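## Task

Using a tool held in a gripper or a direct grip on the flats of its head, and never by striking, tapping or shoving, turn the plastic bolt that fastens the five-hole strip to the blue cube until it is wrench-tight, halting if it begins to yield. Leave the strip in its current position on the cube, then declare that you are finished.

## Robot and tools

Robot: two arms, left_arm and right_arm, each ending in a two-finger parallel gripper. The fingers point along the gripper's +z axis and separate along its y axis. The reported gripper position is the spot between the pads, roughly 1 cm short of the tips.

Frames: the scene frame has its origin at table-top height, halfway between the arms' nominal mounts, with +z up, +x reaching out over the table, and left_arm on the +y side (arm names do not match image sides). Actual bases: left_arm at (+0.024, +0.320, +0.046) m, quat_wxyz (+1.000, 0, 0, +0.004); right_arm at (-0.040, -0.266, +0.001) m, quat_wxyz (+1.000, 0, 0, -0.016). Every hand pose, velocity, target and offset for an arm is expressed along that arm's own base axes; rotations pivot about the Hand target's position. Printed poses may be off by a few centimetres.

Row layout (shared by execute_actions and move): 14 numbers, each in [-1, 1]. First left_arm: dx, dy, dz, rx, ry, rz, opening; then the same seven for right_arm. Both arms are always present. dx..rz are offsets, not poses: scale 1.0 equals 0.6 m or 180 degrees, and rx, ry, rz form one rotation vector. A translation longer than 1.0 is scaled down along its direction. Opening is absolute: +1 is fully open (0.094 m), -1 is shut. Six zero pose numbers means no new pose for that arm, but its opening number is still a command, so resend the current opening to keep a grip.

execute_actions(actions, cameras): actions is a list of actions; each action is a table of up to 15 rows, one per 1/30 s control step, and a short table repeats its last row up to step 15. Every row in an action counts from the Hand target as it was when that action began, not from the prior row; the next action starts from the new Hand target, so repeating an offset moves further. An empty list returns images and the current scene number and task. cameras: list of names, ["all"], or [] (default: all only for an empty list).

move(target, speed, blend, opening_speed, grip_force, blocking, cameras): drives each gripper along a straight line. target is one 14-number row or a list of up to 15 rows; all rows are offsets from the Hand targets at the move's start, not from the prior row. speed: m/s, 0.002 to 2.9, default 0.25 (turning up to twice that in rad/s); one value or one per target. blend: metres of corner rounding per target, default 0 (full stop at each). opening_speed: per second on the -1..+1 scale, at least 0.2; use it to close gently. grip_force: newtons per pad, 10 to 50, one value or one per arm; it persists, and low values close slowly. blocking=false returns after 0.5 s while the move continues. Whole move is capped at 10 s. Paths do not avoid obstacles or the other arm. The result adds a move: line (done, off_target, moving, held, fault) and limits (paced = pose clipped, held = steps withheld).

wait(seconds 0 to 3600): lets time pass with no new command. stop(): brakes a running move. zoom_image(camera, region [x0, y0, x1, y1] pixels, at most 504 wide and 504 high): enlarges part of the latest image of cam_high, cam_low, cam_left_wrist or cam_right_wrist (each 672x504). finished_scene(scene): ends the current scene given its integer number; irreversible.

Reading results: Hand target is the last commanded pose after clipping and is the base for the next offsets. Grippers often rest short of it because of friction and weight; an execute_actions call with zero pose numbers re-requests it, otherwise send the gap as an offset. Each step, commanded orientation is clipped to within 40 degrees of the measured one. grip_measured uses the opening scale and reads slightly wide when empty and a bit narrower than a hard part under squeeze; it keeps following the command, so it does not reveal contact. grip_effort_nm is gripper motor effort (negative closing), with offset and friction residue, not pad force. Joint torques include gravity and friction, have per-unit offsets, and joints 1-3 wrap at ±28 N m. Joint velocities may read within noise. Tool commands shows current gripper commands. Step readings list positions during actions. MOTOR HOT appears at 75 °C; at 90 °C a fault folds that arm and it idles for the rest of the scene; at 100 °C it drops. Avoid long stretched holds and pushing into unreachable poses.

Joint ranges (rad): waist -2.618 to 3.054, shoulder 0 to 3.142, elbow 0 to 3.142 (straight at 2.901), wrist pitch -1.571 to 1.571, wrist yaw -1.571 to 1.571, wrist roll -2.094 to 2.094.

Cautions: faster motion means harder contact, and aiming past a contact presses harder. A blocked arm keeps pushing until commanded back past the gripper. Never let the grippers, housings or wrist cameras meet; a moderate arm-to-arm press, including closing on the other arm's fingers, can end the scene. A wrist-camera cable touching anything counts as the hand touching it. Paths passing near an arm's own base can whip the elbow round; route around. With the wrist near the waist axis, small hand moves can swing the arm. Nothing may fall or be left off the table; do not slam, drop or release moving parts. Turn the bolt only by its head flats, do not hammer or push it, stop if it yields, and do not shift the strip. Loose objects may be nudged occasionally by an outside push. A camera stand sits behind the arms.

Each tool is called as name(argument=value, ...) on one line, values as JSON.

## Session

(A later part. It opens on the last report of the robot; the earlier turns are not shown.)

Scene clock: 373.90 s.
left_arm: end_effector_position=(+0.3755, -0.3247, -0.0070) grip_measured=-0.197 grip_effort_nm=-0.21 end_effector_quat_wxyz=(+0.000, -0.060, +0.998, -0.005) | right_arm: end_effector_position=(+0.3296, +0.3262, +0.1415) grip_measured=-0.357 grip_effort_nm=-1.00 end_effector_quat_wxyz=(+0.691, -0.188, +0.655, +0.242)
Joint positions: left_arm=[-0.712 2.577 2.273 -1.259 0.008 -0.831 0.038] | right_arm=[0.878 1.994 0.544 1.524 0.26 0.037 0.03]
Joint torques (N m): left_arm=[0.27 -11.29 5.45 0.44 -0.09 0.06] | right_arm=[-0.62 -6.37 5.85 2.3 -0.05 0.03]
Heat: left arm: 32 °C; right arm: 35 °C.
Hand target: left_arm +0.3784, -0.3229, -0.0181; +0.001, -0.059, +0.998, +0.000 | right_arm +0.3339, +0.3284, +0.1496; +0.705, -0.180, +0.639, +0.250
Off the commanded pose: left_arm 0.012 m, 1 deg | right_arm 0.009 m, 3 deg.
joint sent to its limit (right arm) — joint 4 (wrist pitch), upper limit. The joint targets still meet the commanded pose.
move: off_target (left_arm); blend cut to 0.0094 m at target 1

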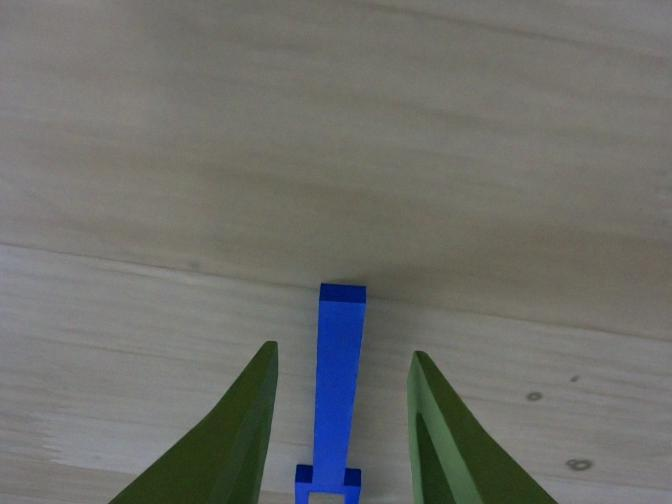

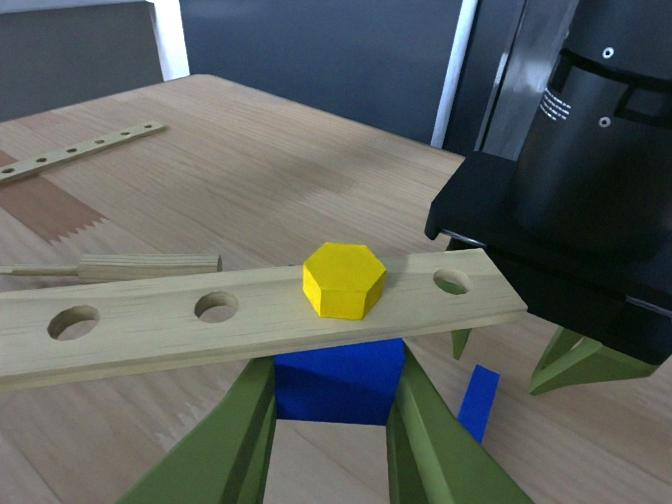

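move(target=[0,0,-0.037,0,0,0,-0.3,0,0,0,0,0,0,-0.7], speed=0.06)

Scene clock: 382.17 s.
left_arm: end_effector_position=(+0.3763, -0.3255, -0.0275) grip_measured=-0.297 grip_effort_nm=-0.21 end_effector_quat_wxyz=(+0.001, -0.060, +0.998, -0.007) | right_arm: end_effector_position=(+0.3296, +0.3262, +0.1415) grip_measured=-0.357 grip_effort_nm=-1.00 end_effector_quat_wxyz=(+0.691, -0.188, +0.655, +0.242)
Joint positions: left_arm=[-0.712 2.591 2.217 -1.186 0.008 -0.831 0.033] | right_arm=[0.878 1.994 0.544 1.524 0.26 0.037 0.03]
Joint torques (N m): left_arm=[0.21 -10.99 5.37 0.45 -0.09 0.06] | right_arm=[-0.64 -6.37 5.85 2.3 -0.06 0.03]
Heat: left arm: 32 °C; right arm: 36 °C.
Hand target: left_arm +0.3785, -0.3230, -0.0402; +0.001, -0.059, +0.998, +0.000 | right_arm +0.3339, +0.3284, +0.1496; +0.705, -0.180, +0.639, +0.250
Off the commanded pose: left_arm 0.013 m, 1 deg | right_arm 0.009 m, 3 deg.
joint sent to its limit (right arm) — joint 4 (wrist pitch), upper limit. The joint targets still meet the commanded pose.
move: off_target (left_arm)

move(target=[[0,0,-0.0047,0,0,0,-0.3,0,0,0,0,0,0,-0.7],[0,0,-0.0047,0,0,0,-0.95,0,0,0,0,0,0,-0.7],[0,0,0.087,0,0,0,-0.95,0,0,0,0,0,0,-0.7],[0.0525,0.1217,0.1,0,0,0,-0.95,0,0,0,0,0,0,-0.7],[-0.0412,0.35,0.117,0,0,0.3206,-0.95,0,0,0,0,0,0,-0.7],[-0.0412,0.35,0.292,0,0,0.3206,-0.95,0,0,0,0,0,0,-0.7]], speed=[0.05,0.05,0.12,0.2,0.2,0.2], blend=[0,0,0.01,0.02,0.02,0], cameras=["cam_left_wrist","cam_right_wrist"])

Scene clock: 423.63 s.
left_arm: end_effector_position=(+0.3528, -0.1162, +0.1291) grip_measured=-0.734 grip_effort_nm=-1.07 end_effector_quat_wxyz=(-0.003, -0.529, +0.849, -0.001) | right_arm: end_effector_position=(+0.3296, +0.3262, +0.1415) grip_measured=-0.357 grip_effort_nm=-1.00 end_effector_quat_wxyz=(+0.691, -0.188, +0.655, +0.242)
Joint positions: left_arm=[-0.318 1.961 1.787 -1.399 0.006 -1.432 0.013] | right_arm=[0.878 1.994 0.544 1.524 0.26 0.037 0.03]
Joint torques (N m): left_arm=[0.42 -8.94 7.51 0.03 -0.07 -0.06] | right_arm=[-0.64 -6.37 5.85 2.3 -0.06 0.03]
Heat: left arm: 36 °C; right arm: 38 °C.
Hand target: left_arm +0.3537, -0.1130, +0.1349; +0.001, -0.533, +0.846, +0.001 | right_arm +0.3339, +0.3284, +0.1496; +0.705, -0.180, +0.639, +0.250
Off the commanded pose: left_arm 0.007 m, 1 deg | right_arm 0.009 m, 3 deg.
joint sent to its limit (right arm) — joint 4 (wrist pitch), upper limit. The joint targets still meet the commanded pose.
move: done; target 2's new opening was sent with left_arm's hand 0.016 m and 1 deg from that target

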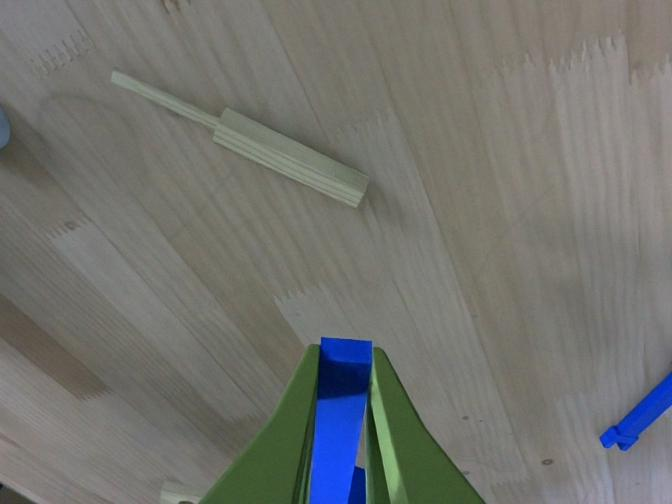

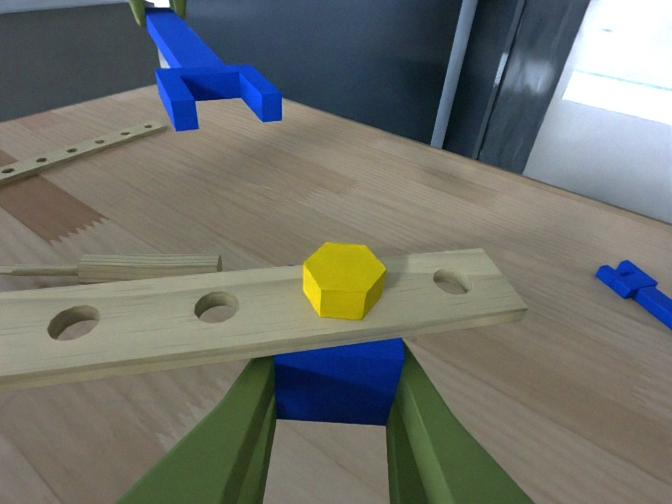

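zoom_image(camera="cam_left_wrist", region=[270, 320, 440, 504])

zoom_image(camera="cam_right_wrist", region=[100, 0, 420, 340])

Scaled by 2.739 from the camera's image (finer frame: 960x720).

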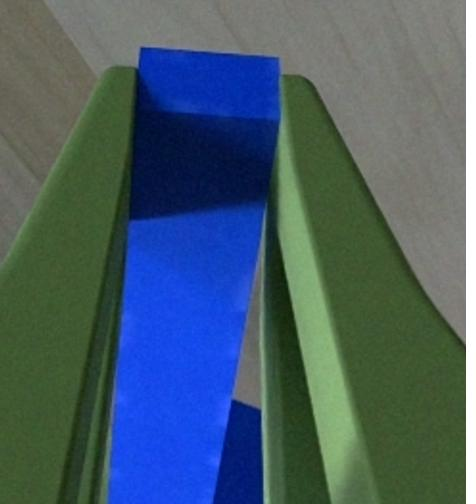

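Scaled by 1.482 from the camera's image (finer frame: 960x720).

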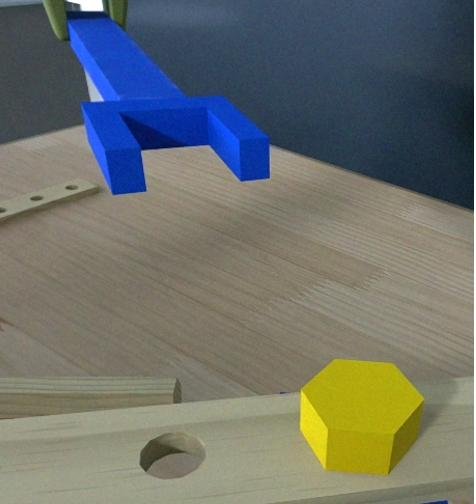

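move(target=[-0.0312,-0.0692,-0.0415,0,0,0,-0.95,0,0,0,0,0,0,-0.7], speed=0.12, cameras=["cam_high","cam_right_wrist"])

zoom_image(camera="cam_right_wrist", region=[160, 100, 480, 340])

Scene clock: 461.70 s.
left_arm: end_effector_position=(+0.3349, -0.1528, +0.1075) grip_measured=-0.734 grip_effort_nm=-1.08 end_effector_quat_wxyz=(-0.007, -0.534, +0.846, +0.006) | right_arm: end_effector_position=(+0.3304, +0.3255, +0.1406) grip_measured=-0.357 grip_effort_nm=-1.00 end_effector_quat_wxyz=(+0.691, -0.188, +0.656, +0.241)
Joint positions: left_arm=[-0.428 1.961 1.701 -1.329 0.006 -1.554 0.013] | right_arm=[0.876 1.996 0.544 1.524 0.261 0.037 0.03]
Joint torques (N m): left_arm=[-0.83 -9.94 5.08 0.31 -0.07 -0.06] | right_arm=[-0.44 -6.53 5.83 2.31 -0.06 0.03]
Heat: left arm: 32 °C; right arm: 40 °C.
Hand target: left_arm +0.3350, -0.1545, +0.1101; +0.001, -0.533, +0.846, +0.001 | right_arm +0.3339, +0.3284, +0.1496; +0.705, -0.180, +0.639, +0.250
Off the commanded pose: left_arm 0.003 m, 1 deg | right_arm 0.010 m, 3 deg.
joint sent to its limit (right arm) — joint 4 (wrist pitch), upper limit. The joint targets still meet the commanded pose.
move: done

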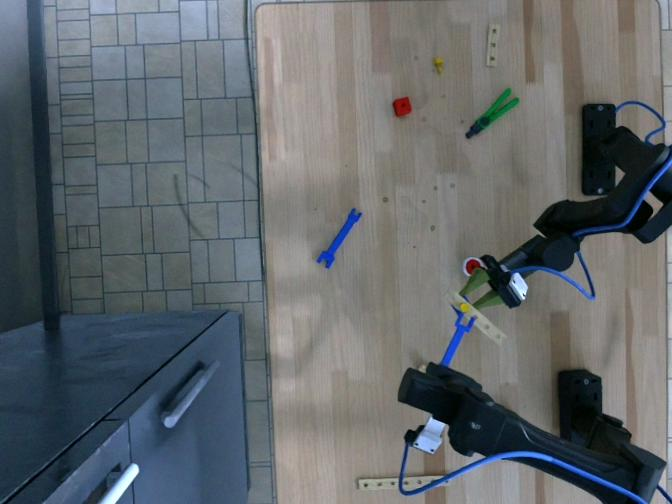

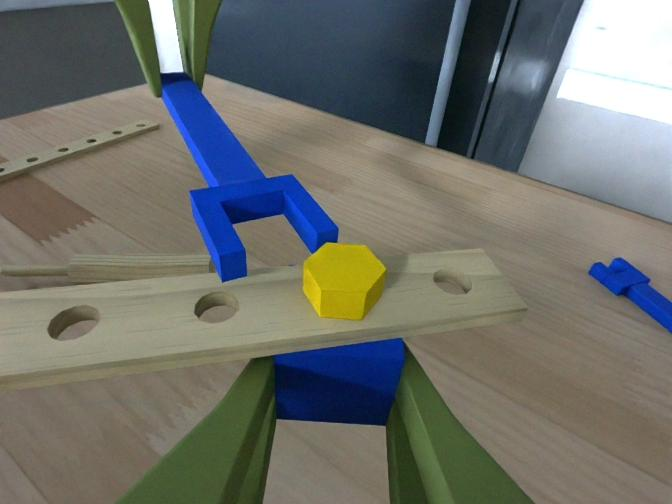

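Scaled by 1.575 from the camera's image (finer frame: 960x720).

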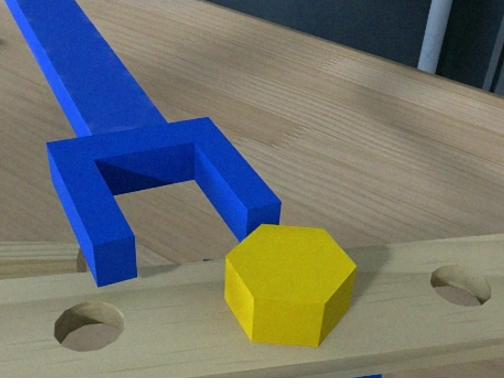

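zoom_image(camera="cam_high", region=[420, 280, 520, 380])

Scaled by 5.040 from the camera's image (finer frame: 960x720).

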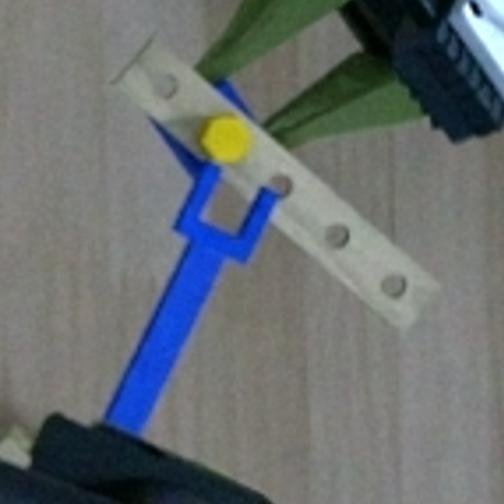

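move(target=[[0,0,0.017,0,0,0,-0.95,0,0,0,0,0,0,-0.7],[0.015,-0.0072,0.017,0,0,0,-0.95,0,0,0,0,0,0,-0.7]], speed=0.08, cameras=["cam_high","cam_right_wrist"])

zoom_image(camera="cam_right_wrist", region=[160, 100, 480, 340])

zoom_image(camera="cam_high", region=[420, 280, 520, 380])

Scene clock: 494.40 s.
left_arm: end_effector_position=(+0.3450, -0.1574, +0.1210) grip_measured=-0.734 grip_effort_nm=-1.08 end_effector_quat_wxyz=(+0.003, -0.534, +0.845, -0.009) | right_arm: end_effector_position=(+0.3304, +0.3255, +0.1406) grip_measured=-0.357 grip_effort_nm=-1.00 end_effector_quat_wxyz=(+0.691, -0.188, +0.656, +0.241)
Joint positions: left_arm=[-0.428 1.971 1.769 -1.351 0.006 -1.555 0.013] | right_arm=[0.876 1.996 0.544 1.524 0.261 0.037 0.03]
Joint torques (N m): left_arm=[-0.85 -7.66 7.6 0.06 -0.07 -0.05] | right_arm=[-0.44 -6.54 5.85 2.3 -0.07 0.03]
Heat: left arm: 32 °C; right arm: 41 °C.
Hand target: left_arm +0.3441, -0.1588, +0.1203; +0.001, -0.533, +0.846, +0.000 | right_arm +0.3339, +0.3284, +0.1496; +0.705, -0.180, +0.639, +0.250
Off the commanded pose: left_arm 0.002 m, 1 deg | right_arm 0.010 m, 3 deg.
joint sent to its limit (right arm) — joint 4 (wrist pitch), upper limit. The joint targets still meet the commanded pose.
move: done

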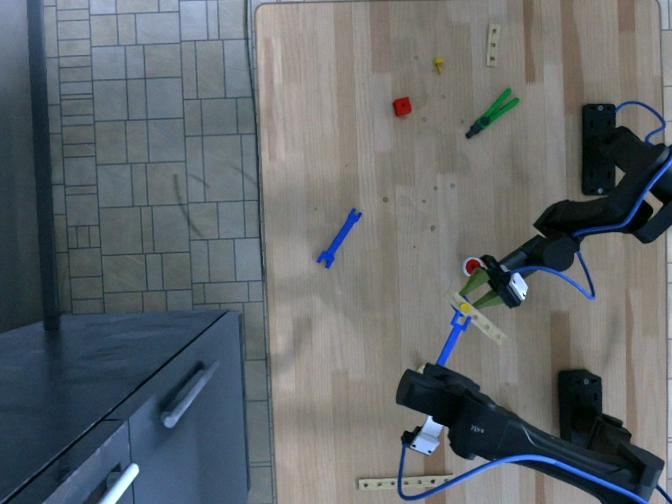

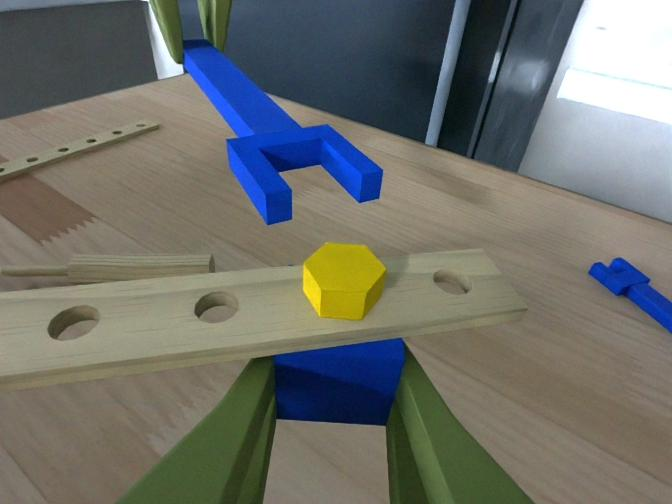

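Scaled by 1.575 from the camera's image (finer frame: 960x720).

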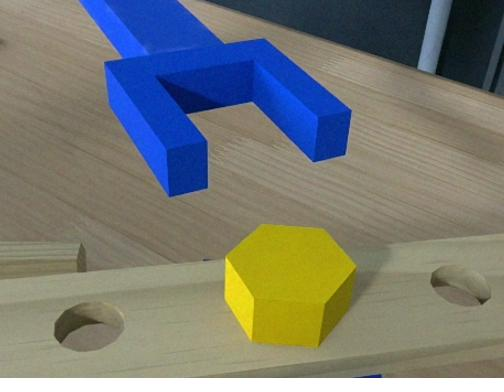

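Scaled by 5.040 from the camera's image (finer frame: 960x720).

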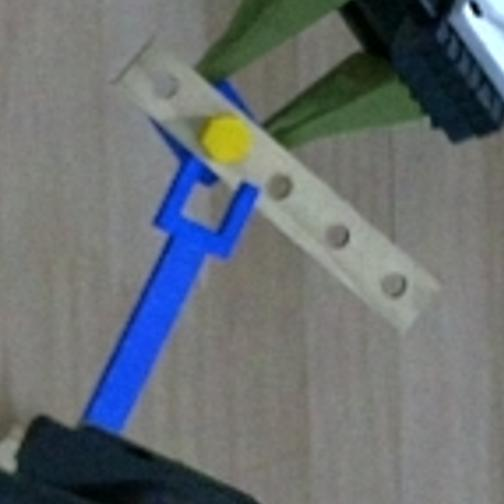

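move(target=[0,0,-0.014,0,0,0,-0.95,0,0,0,0,0,0,-0.7], speed=0.06, cameras=["cam_high","cam_right_wrist"])

zoom_image(camera="cam_right_wrist", region=[160, 100, 480, 340])

zoom_image(camera="cam_high", region=[420, 280, 520, 380])

Scene clock: 506.53 s.
left_arm: end_effector_position=(+0.3449, -0.1574, +0.1210) grip_measured=-0.734 grip_effort_nm=-1.07 end_effector_quat_wxyz=(+0.003, -0.534, +0.845, -0.009) | right_arm: end_effector_position=(+0.3304, +0.3255, +0.1406) grip_measured=-0.357 grip_effort_nm=-1.00 end_effector_quat_wxyz=(+0.691, -0.188, +0.656, +0.241)
Joint positions: left_arm=[-0.428 1.971 1.769 -1.351 0.006 -1.555 0.013] | right_arm=[0.876 1.996 0.544 1.524 0.261 0.037 0.03]
Joint torques (N m): left_arm=[-0.85 -7.73 4.88 0.39 -0.09 -0.06] | right_arm=[-0.44 -6.54 5.83 2.3 -0.06 0.03]
Heat: left arm: 32 °C; right arm: 42 °C.
Hand target: left_arm +0.3441, -0.1588, +0.1119; +0.001, -0.533, +0.846, +0.000 | right_arm +0.3339, +0.3284, +0.1496; +0.705, -0.180, +0.639, +0.250
Off the commanded pose: left_arm 0.009 m, 1 deg | right_arm 0.010 m, 3 deg.
joint sent to its limit (right arm) — joint 4 (wrist pitch), upper limit. The joint targets still meet the commanded pose.
move: done

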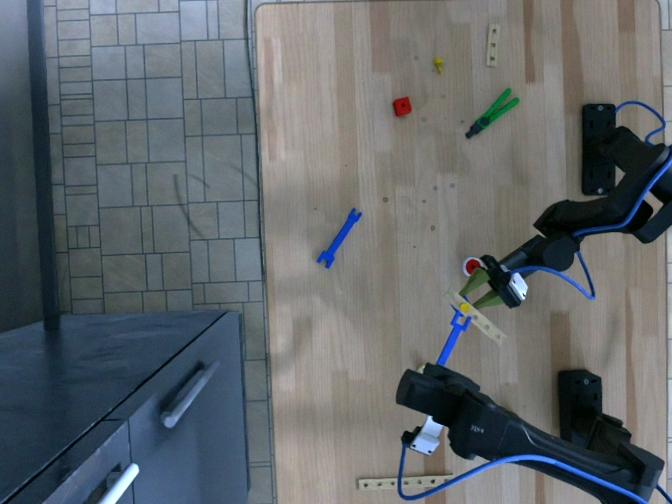

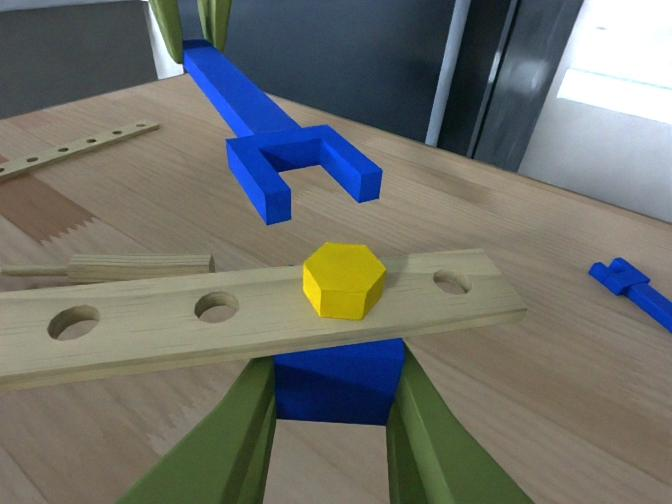

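Scaled by 1.575 from the camera's image (finer frame: 960x720).

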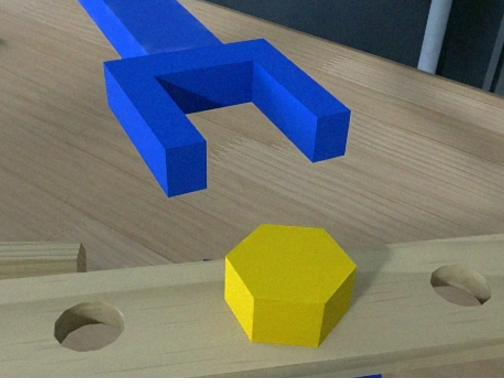

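Scaled by 5.040 from the camera's image (finer frame: 960x720).

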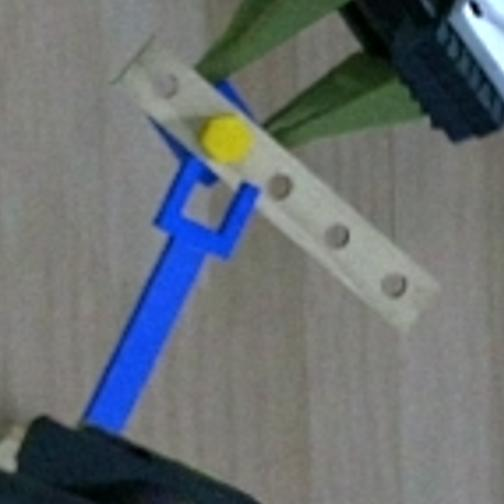

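move(target=[0,0,-0.006,0,0,0,-0.95,0,0,0,0,0,0,-0.7], speed=0.06)

Scene clock: 512.10 s.
left_arm: end_effector_position=(+0.3439, -0.1569, +0.1163) grip_measured=-0.734 grip_effort_nm=-1.08 end_effector_quat_wxyz=(+0.001, -0.534, +0.845, -0.007) | right_arm: end_effector_position=(+0.3304, +0.3255, +0.1406) grip_measured=-0.357 grip_effort_nm=-1.00 end_effector_quat_wxyz=(+0.691, -0.188, +0.656, +0.241)
Joint positions: left_arm=[-0.428 1.971 1.751 -1.338 0.006 -1.555 0.013] | right_arm=[0.876 1.996 0.544 1.524 0.261 0.037 0.03]
Joint torques (N m): left_arm=[-0.87 -7.72 5.12 0.39 -0.09 -0.05] | right_arm=[-0.44 -6.54 5.83 2.3 -0.07 0.03]
Heat: left arm: 32 °C; right arm: 42 °C.
Hand target: left_arm +0.3440, -0.1588, +0.1082; +0.001, -0.533, +0.846, +0.001 | right_arm +0.3339, +0.3284, +0.1496; +0.705, -0.180, +0.639, +0.250
Off the commanded pose: left_arm 0.008 m, 1 deg | right_arm 0.010 m, 3 deg.
joint sent to its limit (right arm) — joint 4 (wrist pitch), upper limit. The joint targets still meet the commanded pose.
move: done

move(target=[0.0015,-0.0007,-0.01,0,0,0,-0.95,0,0,0,0,0,0,-0.7], speed=0.06, cameras=["cam_high","cam_right_wrist"])

zoom_image(camera="cam_right_wrist", region=[160, 100, 480, 340])

zoom_image(camera="cam_high", region=[420, 280, 520, 380])

Scene clock: 516.33 s.
left_arm: end_effector_position=(+0.3450, -0.1574, +0.1119) grip_measured=-0.734 grip_effort_nm=-1.07 end_effector_quat_wxyz=(+0.002, -0.534, +0.845, -0.009) | right_arm: end_effector_position=(+0.3304, +0.3255, +0.1406) grip_measured=-0.357 grip_effort_nm=-1.00 end_effector_quat_wxyz=(+0.691, -0.188, +0.656, +0.241)
Joint positions: left_arm=[-0.428 1.971 1.733 -1.316 0.006 -1.555 0.013] | right_arm=[0.876 1.996 0.544 1.524 0.261 0.037 0.03]
Joint torques (N m): left_arm=[-0.8 -7.42 5.11 0.41 -0.08 -0.08] | right_arm=[-0.44 -6.54 5.85 2.3 -0.06 0.03]
Heat: left arm: 32 °C; right arm: 42 °C.
Hand target: left_arm +0.3449, -0.1592, +0.1022; +0.001, -0.533, +0.846, +0.001 | right_arm +0.3339, +0.3284, +0.1496; +0.705, -0.180, +0.639, +0.250
Off the commanded pose: left_arm 0.010 m, 1 deg | right_arm 0.010 m, 3 deg.
joint sent to its limit (right arm) — joint 4 (wrist pitch), upper limit. The joint targets still meet the commanded pose.
move: done

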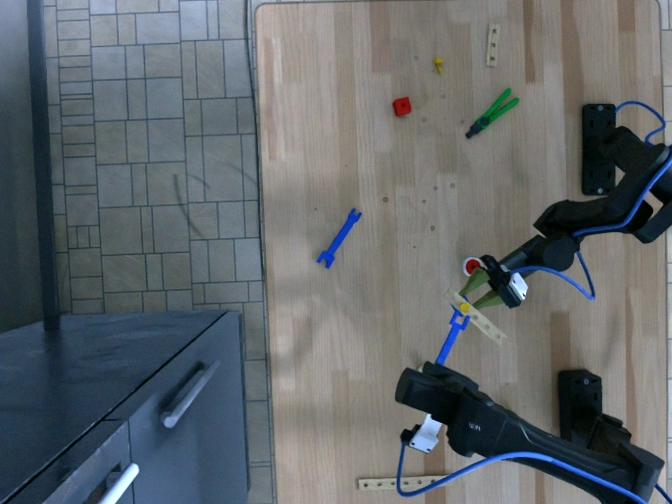

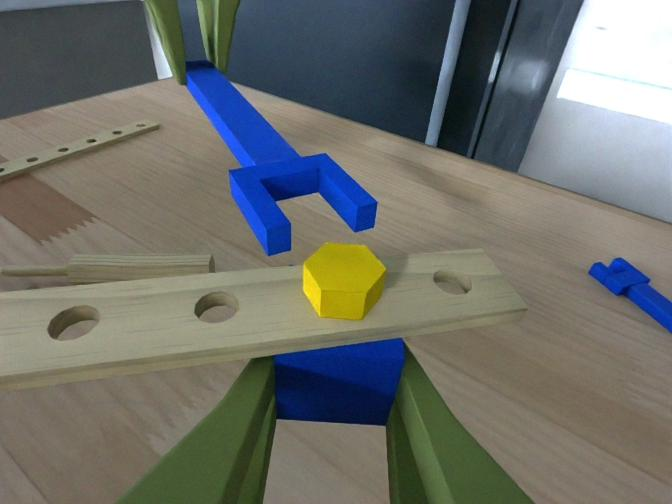

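Scaled by 1.575 from the camera's image (finer frame: 960x720).

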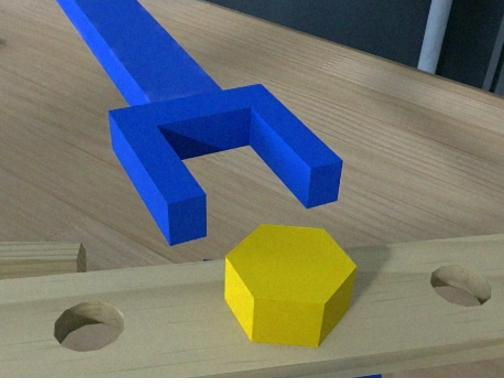

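Scaled by 5.040 from the camera's image (finer frame: 960x720).

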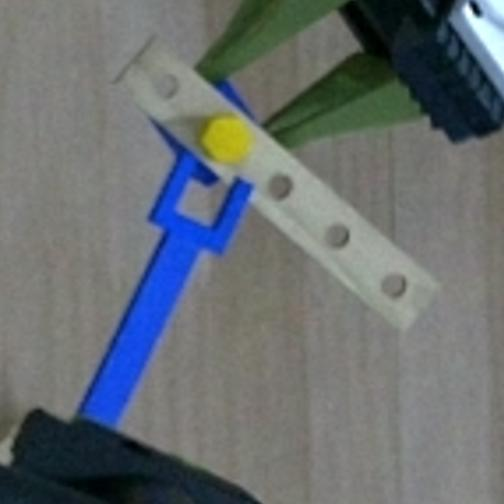

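move(target=[[0,0,-0.0073,0,0,0,-0.95,0,0,0,0,0,0,-0.7],[-0.0058,-0.0085,-0.0073,0,0,0,-0.95,0,0,0,0,0,0,-0.7]], speed=0.06, cameras=["cam_high","cam_right_wrist"])

zoom_image(camera="cam_right_wrist", region=[220, 140, 460, 320])

zoom_image(camera="cam_high", region=[430, 285, 500, 355])

Scene clock: 543.53 s.
left_arm: end_effector_position=(+0.3416, -0.1635, +0.1049) grip_measured=-0.734 grip_effort_nm=-1.08 end_effector_quat_wxyz=(+0.001, -0.533, +0.846, -0.006) | right_arm: end_effector_position=(+0.3304, +0.3255, +0.1406) grip_measured=-0.357 grip_effort_nm=-1.00 end_effector_quat_wxyz=(+0.691, -0.188, +0.656, +0.241)
Joint positions: left_arm=[-0.446 1.975 1.711 -1.296 0.006 -1.571 0.013] | right_arm=[0.876 1.996 0.544 1.524 0.261 0.037 0.03]
Joint torques (N m): left_arm=[-0.69 -8.02 5.16 0.37 -0.08 -0.07] | right_arm=[-0.44 -6.56 5.83 2.3 -0.06 0.03]
Heat: left arm: 32 °C; right arm: 43 °C.
Hand target: left_arm +0.3415, -0.1644, +0.0980; +0.001, -0.533, +0.846, +0.000 | right_arm +0.3339, +0.3284, +0.1496; +0.705, -0.180, +0.639, +0.250
Off the commanded pose: left_arm 0.007 m, 1 deg | right_arm 0.010 m, 3 deg.
joint sent to its limit (right arm) — joint 4 (wrist pitch), upper limit. The joint targets still meet the commanded pose.
move: done

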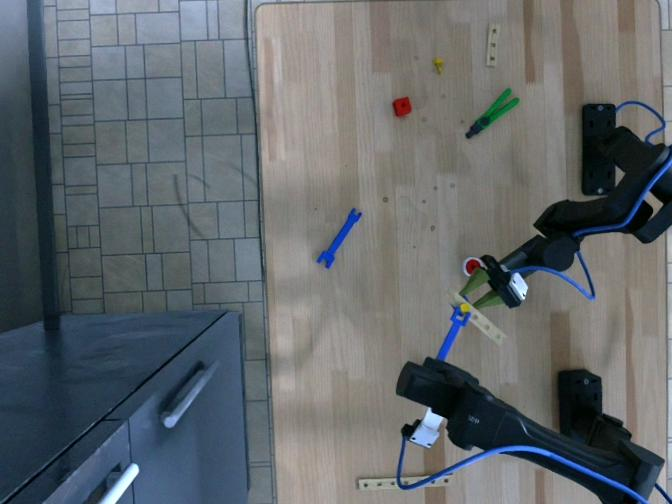

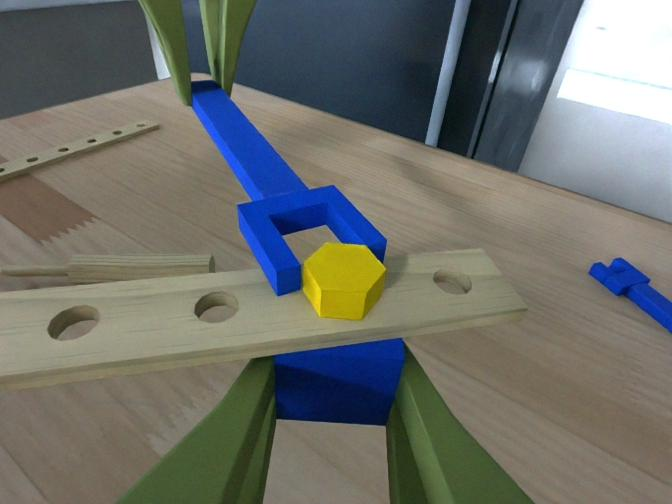

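Scaled by 2.100 from the camera's image (finer frame: 960x720).

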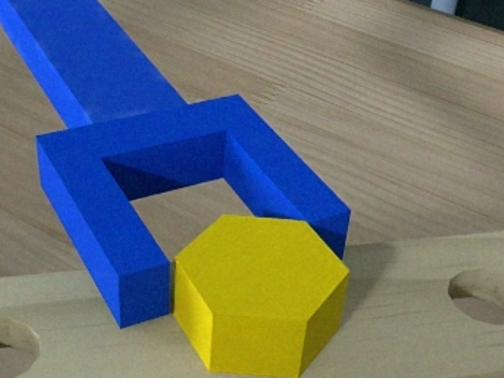

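Scaled by 7.200 from the camera's image (finer frame: 960x720).

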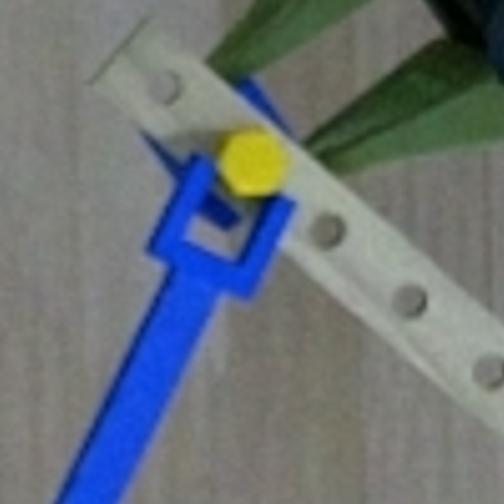

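move(target=[-0.0065,-0.0075,0.0015,0,0,0,-0.95,0,0,0,0,0,0,-0.7], speed=0.04, cameras=["cam_high","cam_right_wrist"])

zoom_image(camera="cam_right_wrist", region=[220, 140, 460, 320])

Scene clock: 560.00 s.
left_arm: end_effector_position=(+0.3381, -0.1682, +0.1037) grip_measured=-0.734 grip_effort_nm=-1.08 end_effector_quat_wxyz=(+0.000, -0.534, +0.846, -0.005) | right_arm: end_effector_position=(+0.3304, +0.3255, +0.1406) grip_measured=-0.357 grip_effort_nm=-1.00 end_effector_quat_wxyz=(+0.691, -0.188, +0.656, +0.241)
Joint positions: left_arm=[-0.462 1.975 1.706 -1.295 0.006 -1.587 0.013] | right_arm=[0.876 1.996 0.544 1.524 0.261 0.037 0.03]
Joint torques (N m): left_arm=[-0.68 -8.44 5.08 0.34 -0.08 -0.06] | right_arm=[-0.44 -6.54 5.85 2.3 -0.07 0.03]
Heat: left arm: 33 °C; right arm: 44 °C.
Hand target: left_arm +0.3376, -0.1689, +0.0988; +0.001, -0.533, +0.846, +0.000 | right_arm +0.3339, +0.3284, +0.1496; +0.705, -0.180, +0.639, +0.250
Off the commanded pose: left_arm 0.005 m, 1 deg | right_arm 0.010 m, 3 deg.
joint sent to its limit (right arm) — joint 4 (wrist pitch), upper limit. The joint targets still meet the commanded pose.
move: done

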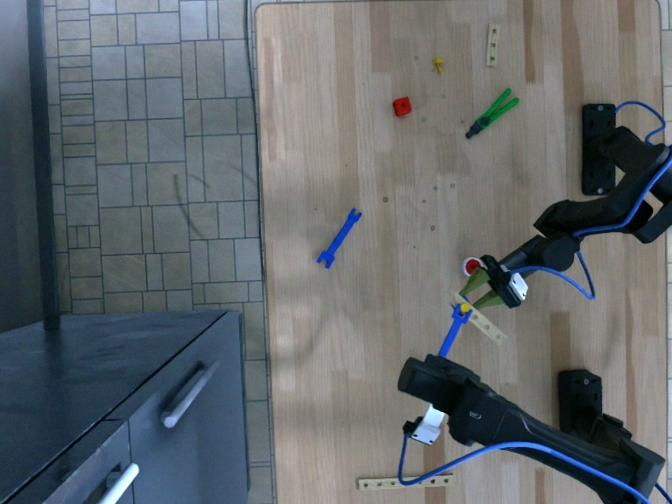

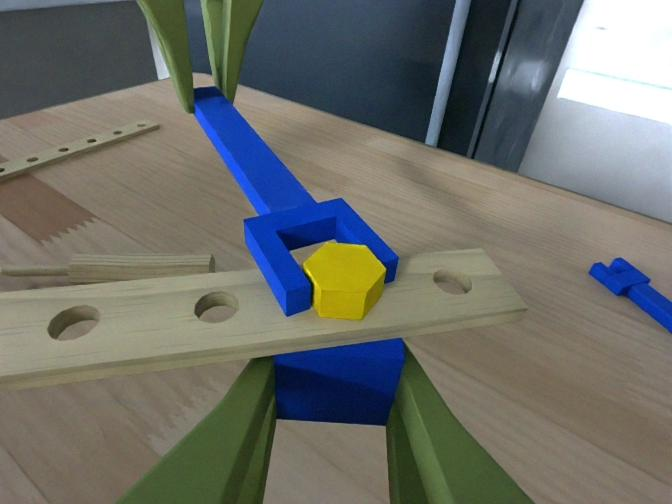

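Scaled by 2.100 from the camera's image (finer frame: 960x720).

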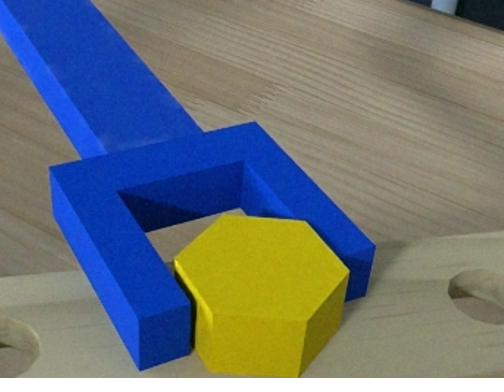

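move(target=[-0.0067,-0.0143,0.004,0,0,0,-0.95,0,0,0,0,0,0,-0.7], speed=0.04, cameras=["cam_high","cam_right_wrist"])

zoom_image(camera="cam_right_wrist", region=[220, 140, 460, 320])

Scene clock: 567.43 s.
left_arm: end_effector_position=(+0.3337, -0.1769, +0.1037) grip_measured=-0.734 grip_effort_nm=-1.08 end_effector_quat_wxyz=(-0.001, -0.533, +0.846, -0.005) | right_arm: end_effector_position=(+0.3304, +0.3255, +0.1406) grip_measured=-0.357 grip_effort_nm=-1.00 end_effector_quat_wxyz=(+0.691, -0.188, +0.656, +0.241)
Joint positions: left_arm=[-0.487 1.975 1.706 -1.295 0.006 -1.612 0.013] | right_arm=[0.876 1.996 0.544 1.524 0.261 0.037 0.03]
Joint torques (N m): left_arm=[-0.55 -8.35 5.9 0.25 -0.09 -0.05] | right_arm=[-0.44 -6.56 5.83 2.3 -0.06 0.03]
Heat: left arm: 33 °C; right arm: 44 °C.
Hand target: left_arm +0.3335, -0.1775, +0.1012; +0.001, -0.533, +0.846, +0.000 | right_arm +0.3339, +0.3284, +0.1496; +0.705, -0.180, +0.639, +0.250
Off the commanded pose: left_arm 0.003 m, 1 deg | right_arm 0.010 m, 3 deg.
joint sent to its limit (right arm) — joint 4 (wrist pitch), upper limit. The joint targets still meet the commanded pose.
move: done

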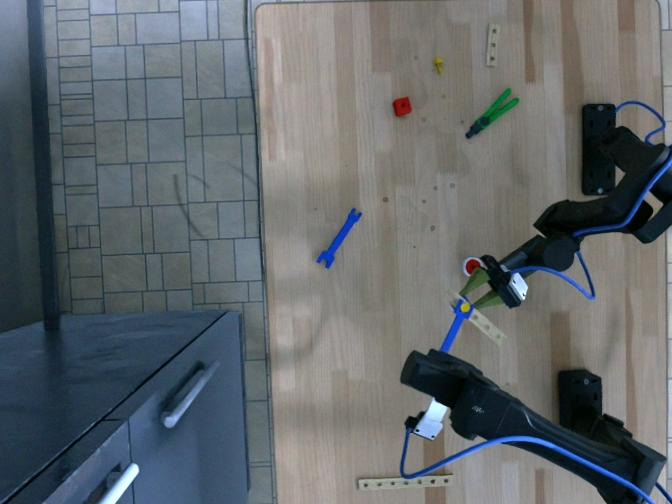

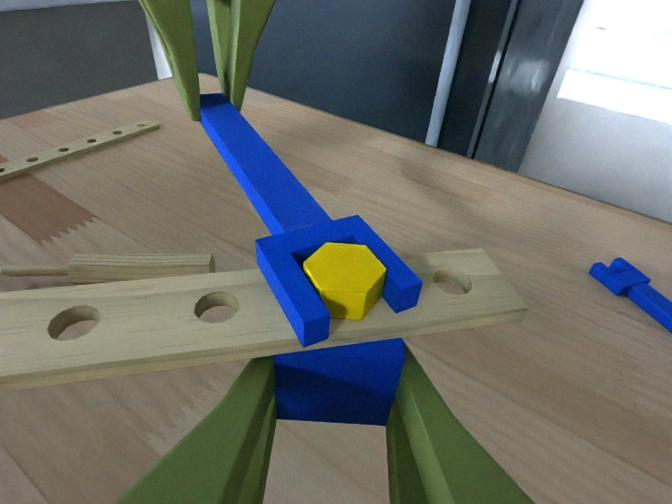

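Scaled by 2.100 from the camera's image (finer frame: 960x720).

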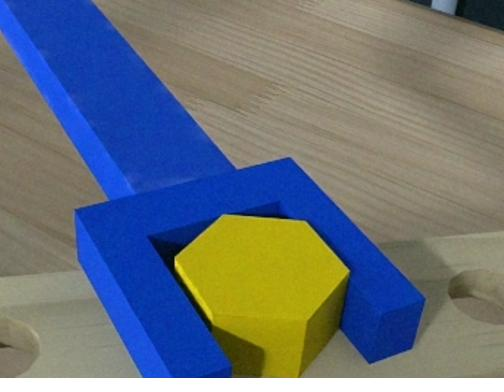

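move(target=[[0.01825,-0.0099,0.001,0,0,-0.0333,-0.95,0,0,0,0,0,0,-0.7],[0.0354,-0.0217,0.001,0,0,-0.0667,-0.95,0,0,0,0,0,0,-0.7]], speed=0.03, blend=0.003, cameras=["cam_right_wrist"])

zoom_image(camera="cam_right_wrist", region=[220, 140, 460, 320])

Scene clock: 582.30 s.
left_arm: end_effector_position=(+0.3531, -0.1893, +0.1035) grip_measured=-0.734 grip_effort_nm=-1.08 end_effector_quat_wxyz=(-0.001, -0.452, +0.892, -0.008) | right_arm: end_effector_position=(+0.3307, +0.3250, +0.1406) grip_measured=-0.357 grip_effort_nm=-1.00 end_effector_quat_wxyz=(+0.691, -0.187, +0.656, +0.240)
Joint positions: left_arm=[-0.489 2.067 1.84 -1.332 0.012 -1.428 0.013] | right_arm=[0.876 1.996 0.544 1.524 0.265 0.037 0.03]
Joint torques (N m): left_arm=[-0.7 -8.17 7.61 0.13 -0.12 0.2] | right_arm=[-0.44 -6.54 5.83 2.3 -0.1 0.03]
Heat: left arm: 33 °C; right arm: 45 °C.
Hand target: left_arm +0.3548, -0.1905, +0.1018; +0.001, -0.442, +0.897, +0.000 | right_arm +0.3339, +0.3284, +0.1496; +0.705, -0.180, +0.639, +0.250
Off the commanded pose: left_arm 0.003 m, 2 deg | right_arm 0.010 m, 3 deg.
joint sent to its limit (right arm) — joint 4 (wrist pitch), upper limit. The joint targets still meet the commanded pose.
move: done

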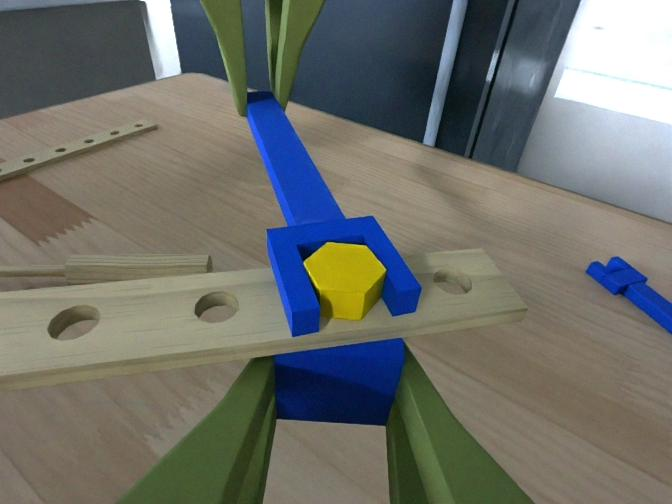

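Scaled by 2.100 from the camera's image (finer frame: 960x720).

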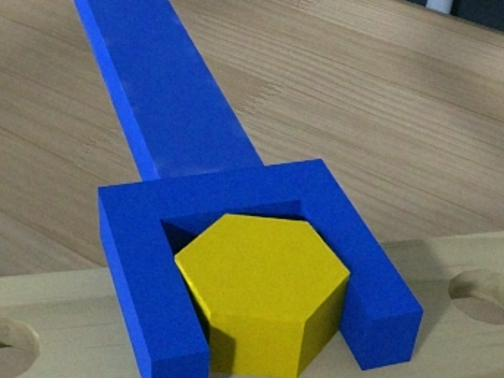

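move(target=[0.0158,-0.0135,0,0,0,-0.0333,-0.95,0,0,0,0,0,0,-0.7], speed=0.03, cameras=["cam_right_wrist"])

zoom_image(camera="cam_right_wrist", region=[220, 140, 460, 320])

Scene clock: 589.03 s.
left_arm: end_effector_position=(+0.3620, -0.1979, +0.1036) grip_measured=-0.734 grip_effort_nm=-1.08 end_effector_quat_wxyz=(-0.003, -0.411, +0.911, -0.009) | right_arm: end_effector_position=(+0.3320, +0.3232, +0.1406) grip_measured=-0.357 grip_effort_nm=-1.00 end_effector_quat_wxyz=(+0.692, -0.183, +0.657, +0.236)
Joint positions: left_arm=[-0.496 2.121 1.923 -1.362 0.015 -1.345 0.013] | right_arm=[0.875 1.996 0.544 1.524 0.274 0.037 0.03]
Joint torques (N m): left_arm=[-0.65 -8.64 7.66 0.15 -0.15 0.33] | right_arm=[-0.32 -6.56 5.83 2.3 -0.17 0.02]
Heat: left arm: 33 °C; right arm: 45 °C.
Hand target: left_arm +0.3641, -0.1986, +0.1017; +0.001, -0.394, +0.919, +0.000 | right_arm +0.3339, +0.3284, +0.1496; +0.705, -0.180, +0.639, +0.250
Off the commanded pose: left_arm 0.003 m, 2 deg | right_arm 0.011 m, 3 deg.
joint sent to its limit (right arm) — joint 4 (wrist pitch), upper limit. The joint targets still meet the commanded pose.
move: done

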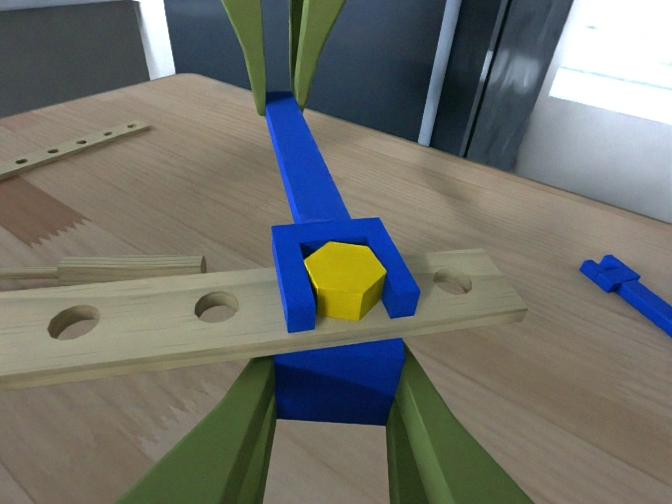

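Scaled by 2.100 from the camera's image (finer frame: 960x720).

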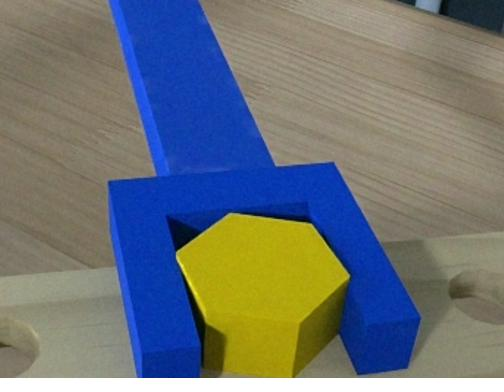

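move(target=[0.0143,-0.0151,0,0,0,-0.0333,-0.95,0,0,0,0,0,0,-0.7], speed=0.03, cameras=["cam_right_wrist"])

zoom_image(camera="cam_right_wrist", region=[220, 140, 460, 320])

Scene clock: 597.53 s.
left_arm: end_effector_position=(+0.3704, -0.2072, +0.1038) grip_measured=-0.734 grip_effort_nm=-1.08 end_effector_quat_wxyz=(-0.003, -0.371, +0.929, -0.009) | right_arm: end_effector_position=(+0.3334, +0.3213, +0.1406) grip_measured=-0.357 grip_effort_nm=-1.00 end_effector_quat_wxyz=(+0.693, -0.179, +0.658, +0.233)
Joint positions: left_arm=[-0.505 2.177 2.011 -1.395 0.017 -1.264 0.013] | right_arm=[0.874 1.996 0.544 1.524 0.284 0.037 0.03]
Joint torques (N m): left_arm=[-0.66 -8.99 7.71 0.15 -0.17 0.51] | right_arm=[-0.2 -6.58 5.79 2.3 -0.26 0.03]
Heat: left arm: 33 °C; right arm: 45 °C.
Hand target: left_arm +0.3728, -0.2076, +0.1018; +0.001, -0.346, +0.938, +0.000 | right_arm +0.3339, +0.3284, +0.1496; +0.705, -0.180, +0.639, +0.250
Off the commanded pose: left_arm 0.003 m, 3 deg | right_arm 0.012 m, 3 deg.
joint sent to its limit (right arm) — joint 4 (wrist pitch), upper limit. The joint targets still meet the commanded pose.
move: off_target (left_arm)

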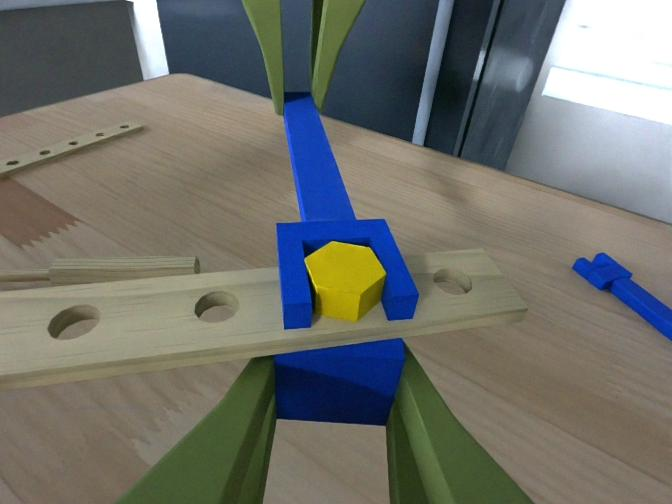

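Scaled by 2.100 from the camera's image (finer frame: 960x720).

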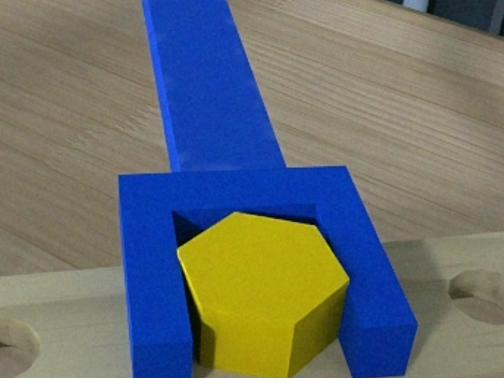

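move(target=[0.0126,-0.0165,0,0,0,-0.0333,-0.95,0,0,0,0,0,0,-0.7], speed=0.03)

Scene clock: 605.33 s.
left_arm: end_effector_position=(+0.3781, -0.2169, +0.1045) grip_measured=-0.734 grip_effort_nm=-1.08 end_effector_quat_wxyz=(-0.003, -0.327, +0.945, -0.010) | right_arm: end_effector_position=(+0.3345, +0.3202, +0.1410) grip_measured=-0.357 grip_effort_nm=-1.00 end_effector_quat_wxyz=(+0.695, -0.176, +0.659, +0.230)
Joint positions: left_arm=[-0.516 2.234 2.107 -1.432 0.018 -1.182 0.013] | right_arm=[0.874 1.996 0.545 1.524 0.293 0.037 0.03]
Joint torques (N m): left_arm=[-0.73 -9.29 7.64 0.14 -0.17 0.61] | right_arm=[-0.17 -6.6 5.65 2.29 -0.33 0.02]
Heat: left arm: 33 °C; right arm: 45 °C.
Hand target: left_arm +0.3803, -0.2176, +0.1019; +0.001, -0.296, +0.955, +0.000 | right_arm +0.3339, +0.3284, +0.1497; +0.705, -0.180, +0.639, +0.250
Off the commanded pose: left_arm 0.004 m, 4 deg | right_arm 0.012 m, 3 deg.
joint sent to its limit (right arm) — joint 4 (wrist pitch), upper limit. The joint targets still meet the commanded pose.
move: off_target (left_arm)

move(target=[0.0108,-0.0177,0,0,0,-0.0333,-0.95,0,0,0,0,0,0,-0.7], speed=0.03, cameras=["cam_right_wrist"])

zoom_image(camera="cam_right_wrist", region=[220, 140, 460, 320])

Scene clock: 613.57 s.
left_arm: end_effector_position=(+0.3844, -0.2277, +0.1047) grip_measured=-0.734 grip_effort_nm=-1.08 end_effector_quat_wxyz=(-0.004, -0.287, +0.958, -0.011) | right_arm: end_effector_position=(+0.3364, +0.3176, +0.1410) grip_measured=-0.357 grip_effort_nm=-1.00 end_effector_quat_wxyz=(+0.696, -0.171, +0.660, +0.225)
Joint positions: left_arm=[-0.529 2.295 2.209 -1.474 0.021 -1.111 0.013] | right_arm=[0.872 1.996 0.545 1.524 0.306 0.037 0.03]
Joint torques (N m): left_arm=[-0.81 -9.63 7.62 0.15 -0.21 0.83] | right_arm=[0.01 -6.61 5.6 2.29 -0.46 0.02]
Heat: left arm: 33 °C; right arm: 45 °C.
Hand target: left_arm +0.3869, -0.2282, +0.1018; +0.001, -0.246, +0.969, +0.000 | right_arm +0.3340, +0.3283, +0.1497; +0.705, -0.180, +0.639, +0.250
Off the commanded pose: left_arm 0.004 m, 5 deg | right_arm 0.014 m, 4 deg.
joint sent to its limit (right arm) — joint 4 (wrist pitch), upper limit. The joint targets still meet the commanded pose.
move: off_target (left_arm)

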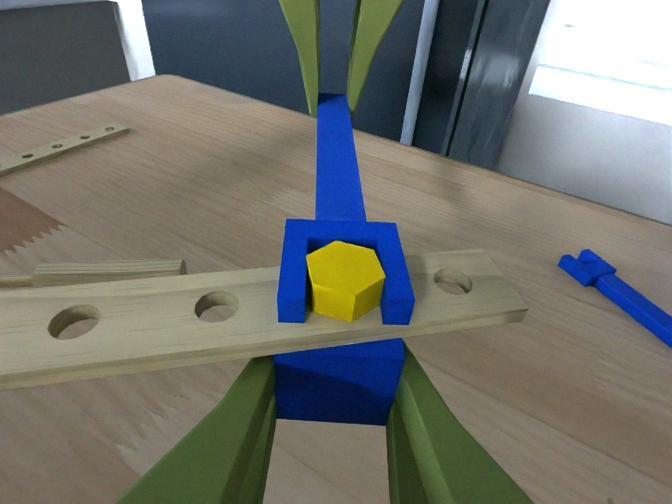

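Scaled by 2.100 from the camera's image (finer frame: 960x720).

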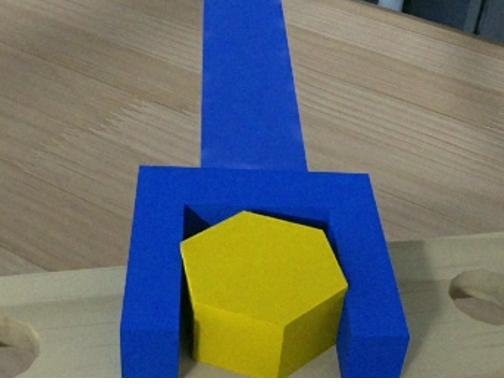

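move(target=[0.009,-0.0188,0,0,0,-0.0333,-0.95,0,0,0,0,0,0,-0.7], speed=0.03)

Scene clock: 635.80 s.
left_arm: end_effector_position=(+0.3898, -0.2385, +0.1052) grip_measured=-0.734 grip_effort_nm=-1.08 end_effector_quat_wxyz=(-0.003, -0.244, +0.970, -0.012) | right_arm: end_effector_position=(+0.3376, +0.3157, +0.1409) grip_measured=-0.357 grip_effort_nm=-1.00 end_effector_quat_wxyz=(+0.697, -0.166, +0.661, +0.221)
Joint positions: left_arm=[-0.543 2.359 2.321 -1.522 0.021 -1.036 0.013] | right_arm=[0.872 1.996 0.545 1.524 0.318 0.037 0.03]
Joint torques (N m): left_arm=[-0.88 -9.92 7.61 0.18 -0.21 0.97] | right_arm=[0.05 -6.65 5.55 2.28 -0.56 0.03]
Heat: left arm: 35 °C; right arm: 46 °C.
Hand target: left_arm +0.3922, -0.2395, +0.1018; +0.001, -0.195, +0.981, +0.000 | right_arm +0.3340, +0.3283, +0.1497; +0.705, -0.180, +0.639, +0.250
Off the commanded pose: left_arm 0.004 m, 6 deg | right_arm 0.016 m, 5 deg.
joint sent to its limit (right arm) — joint 4 (wrist pitch), upper limit. The joint targets still meet the commanded pose.
move: off_target (left_arm)


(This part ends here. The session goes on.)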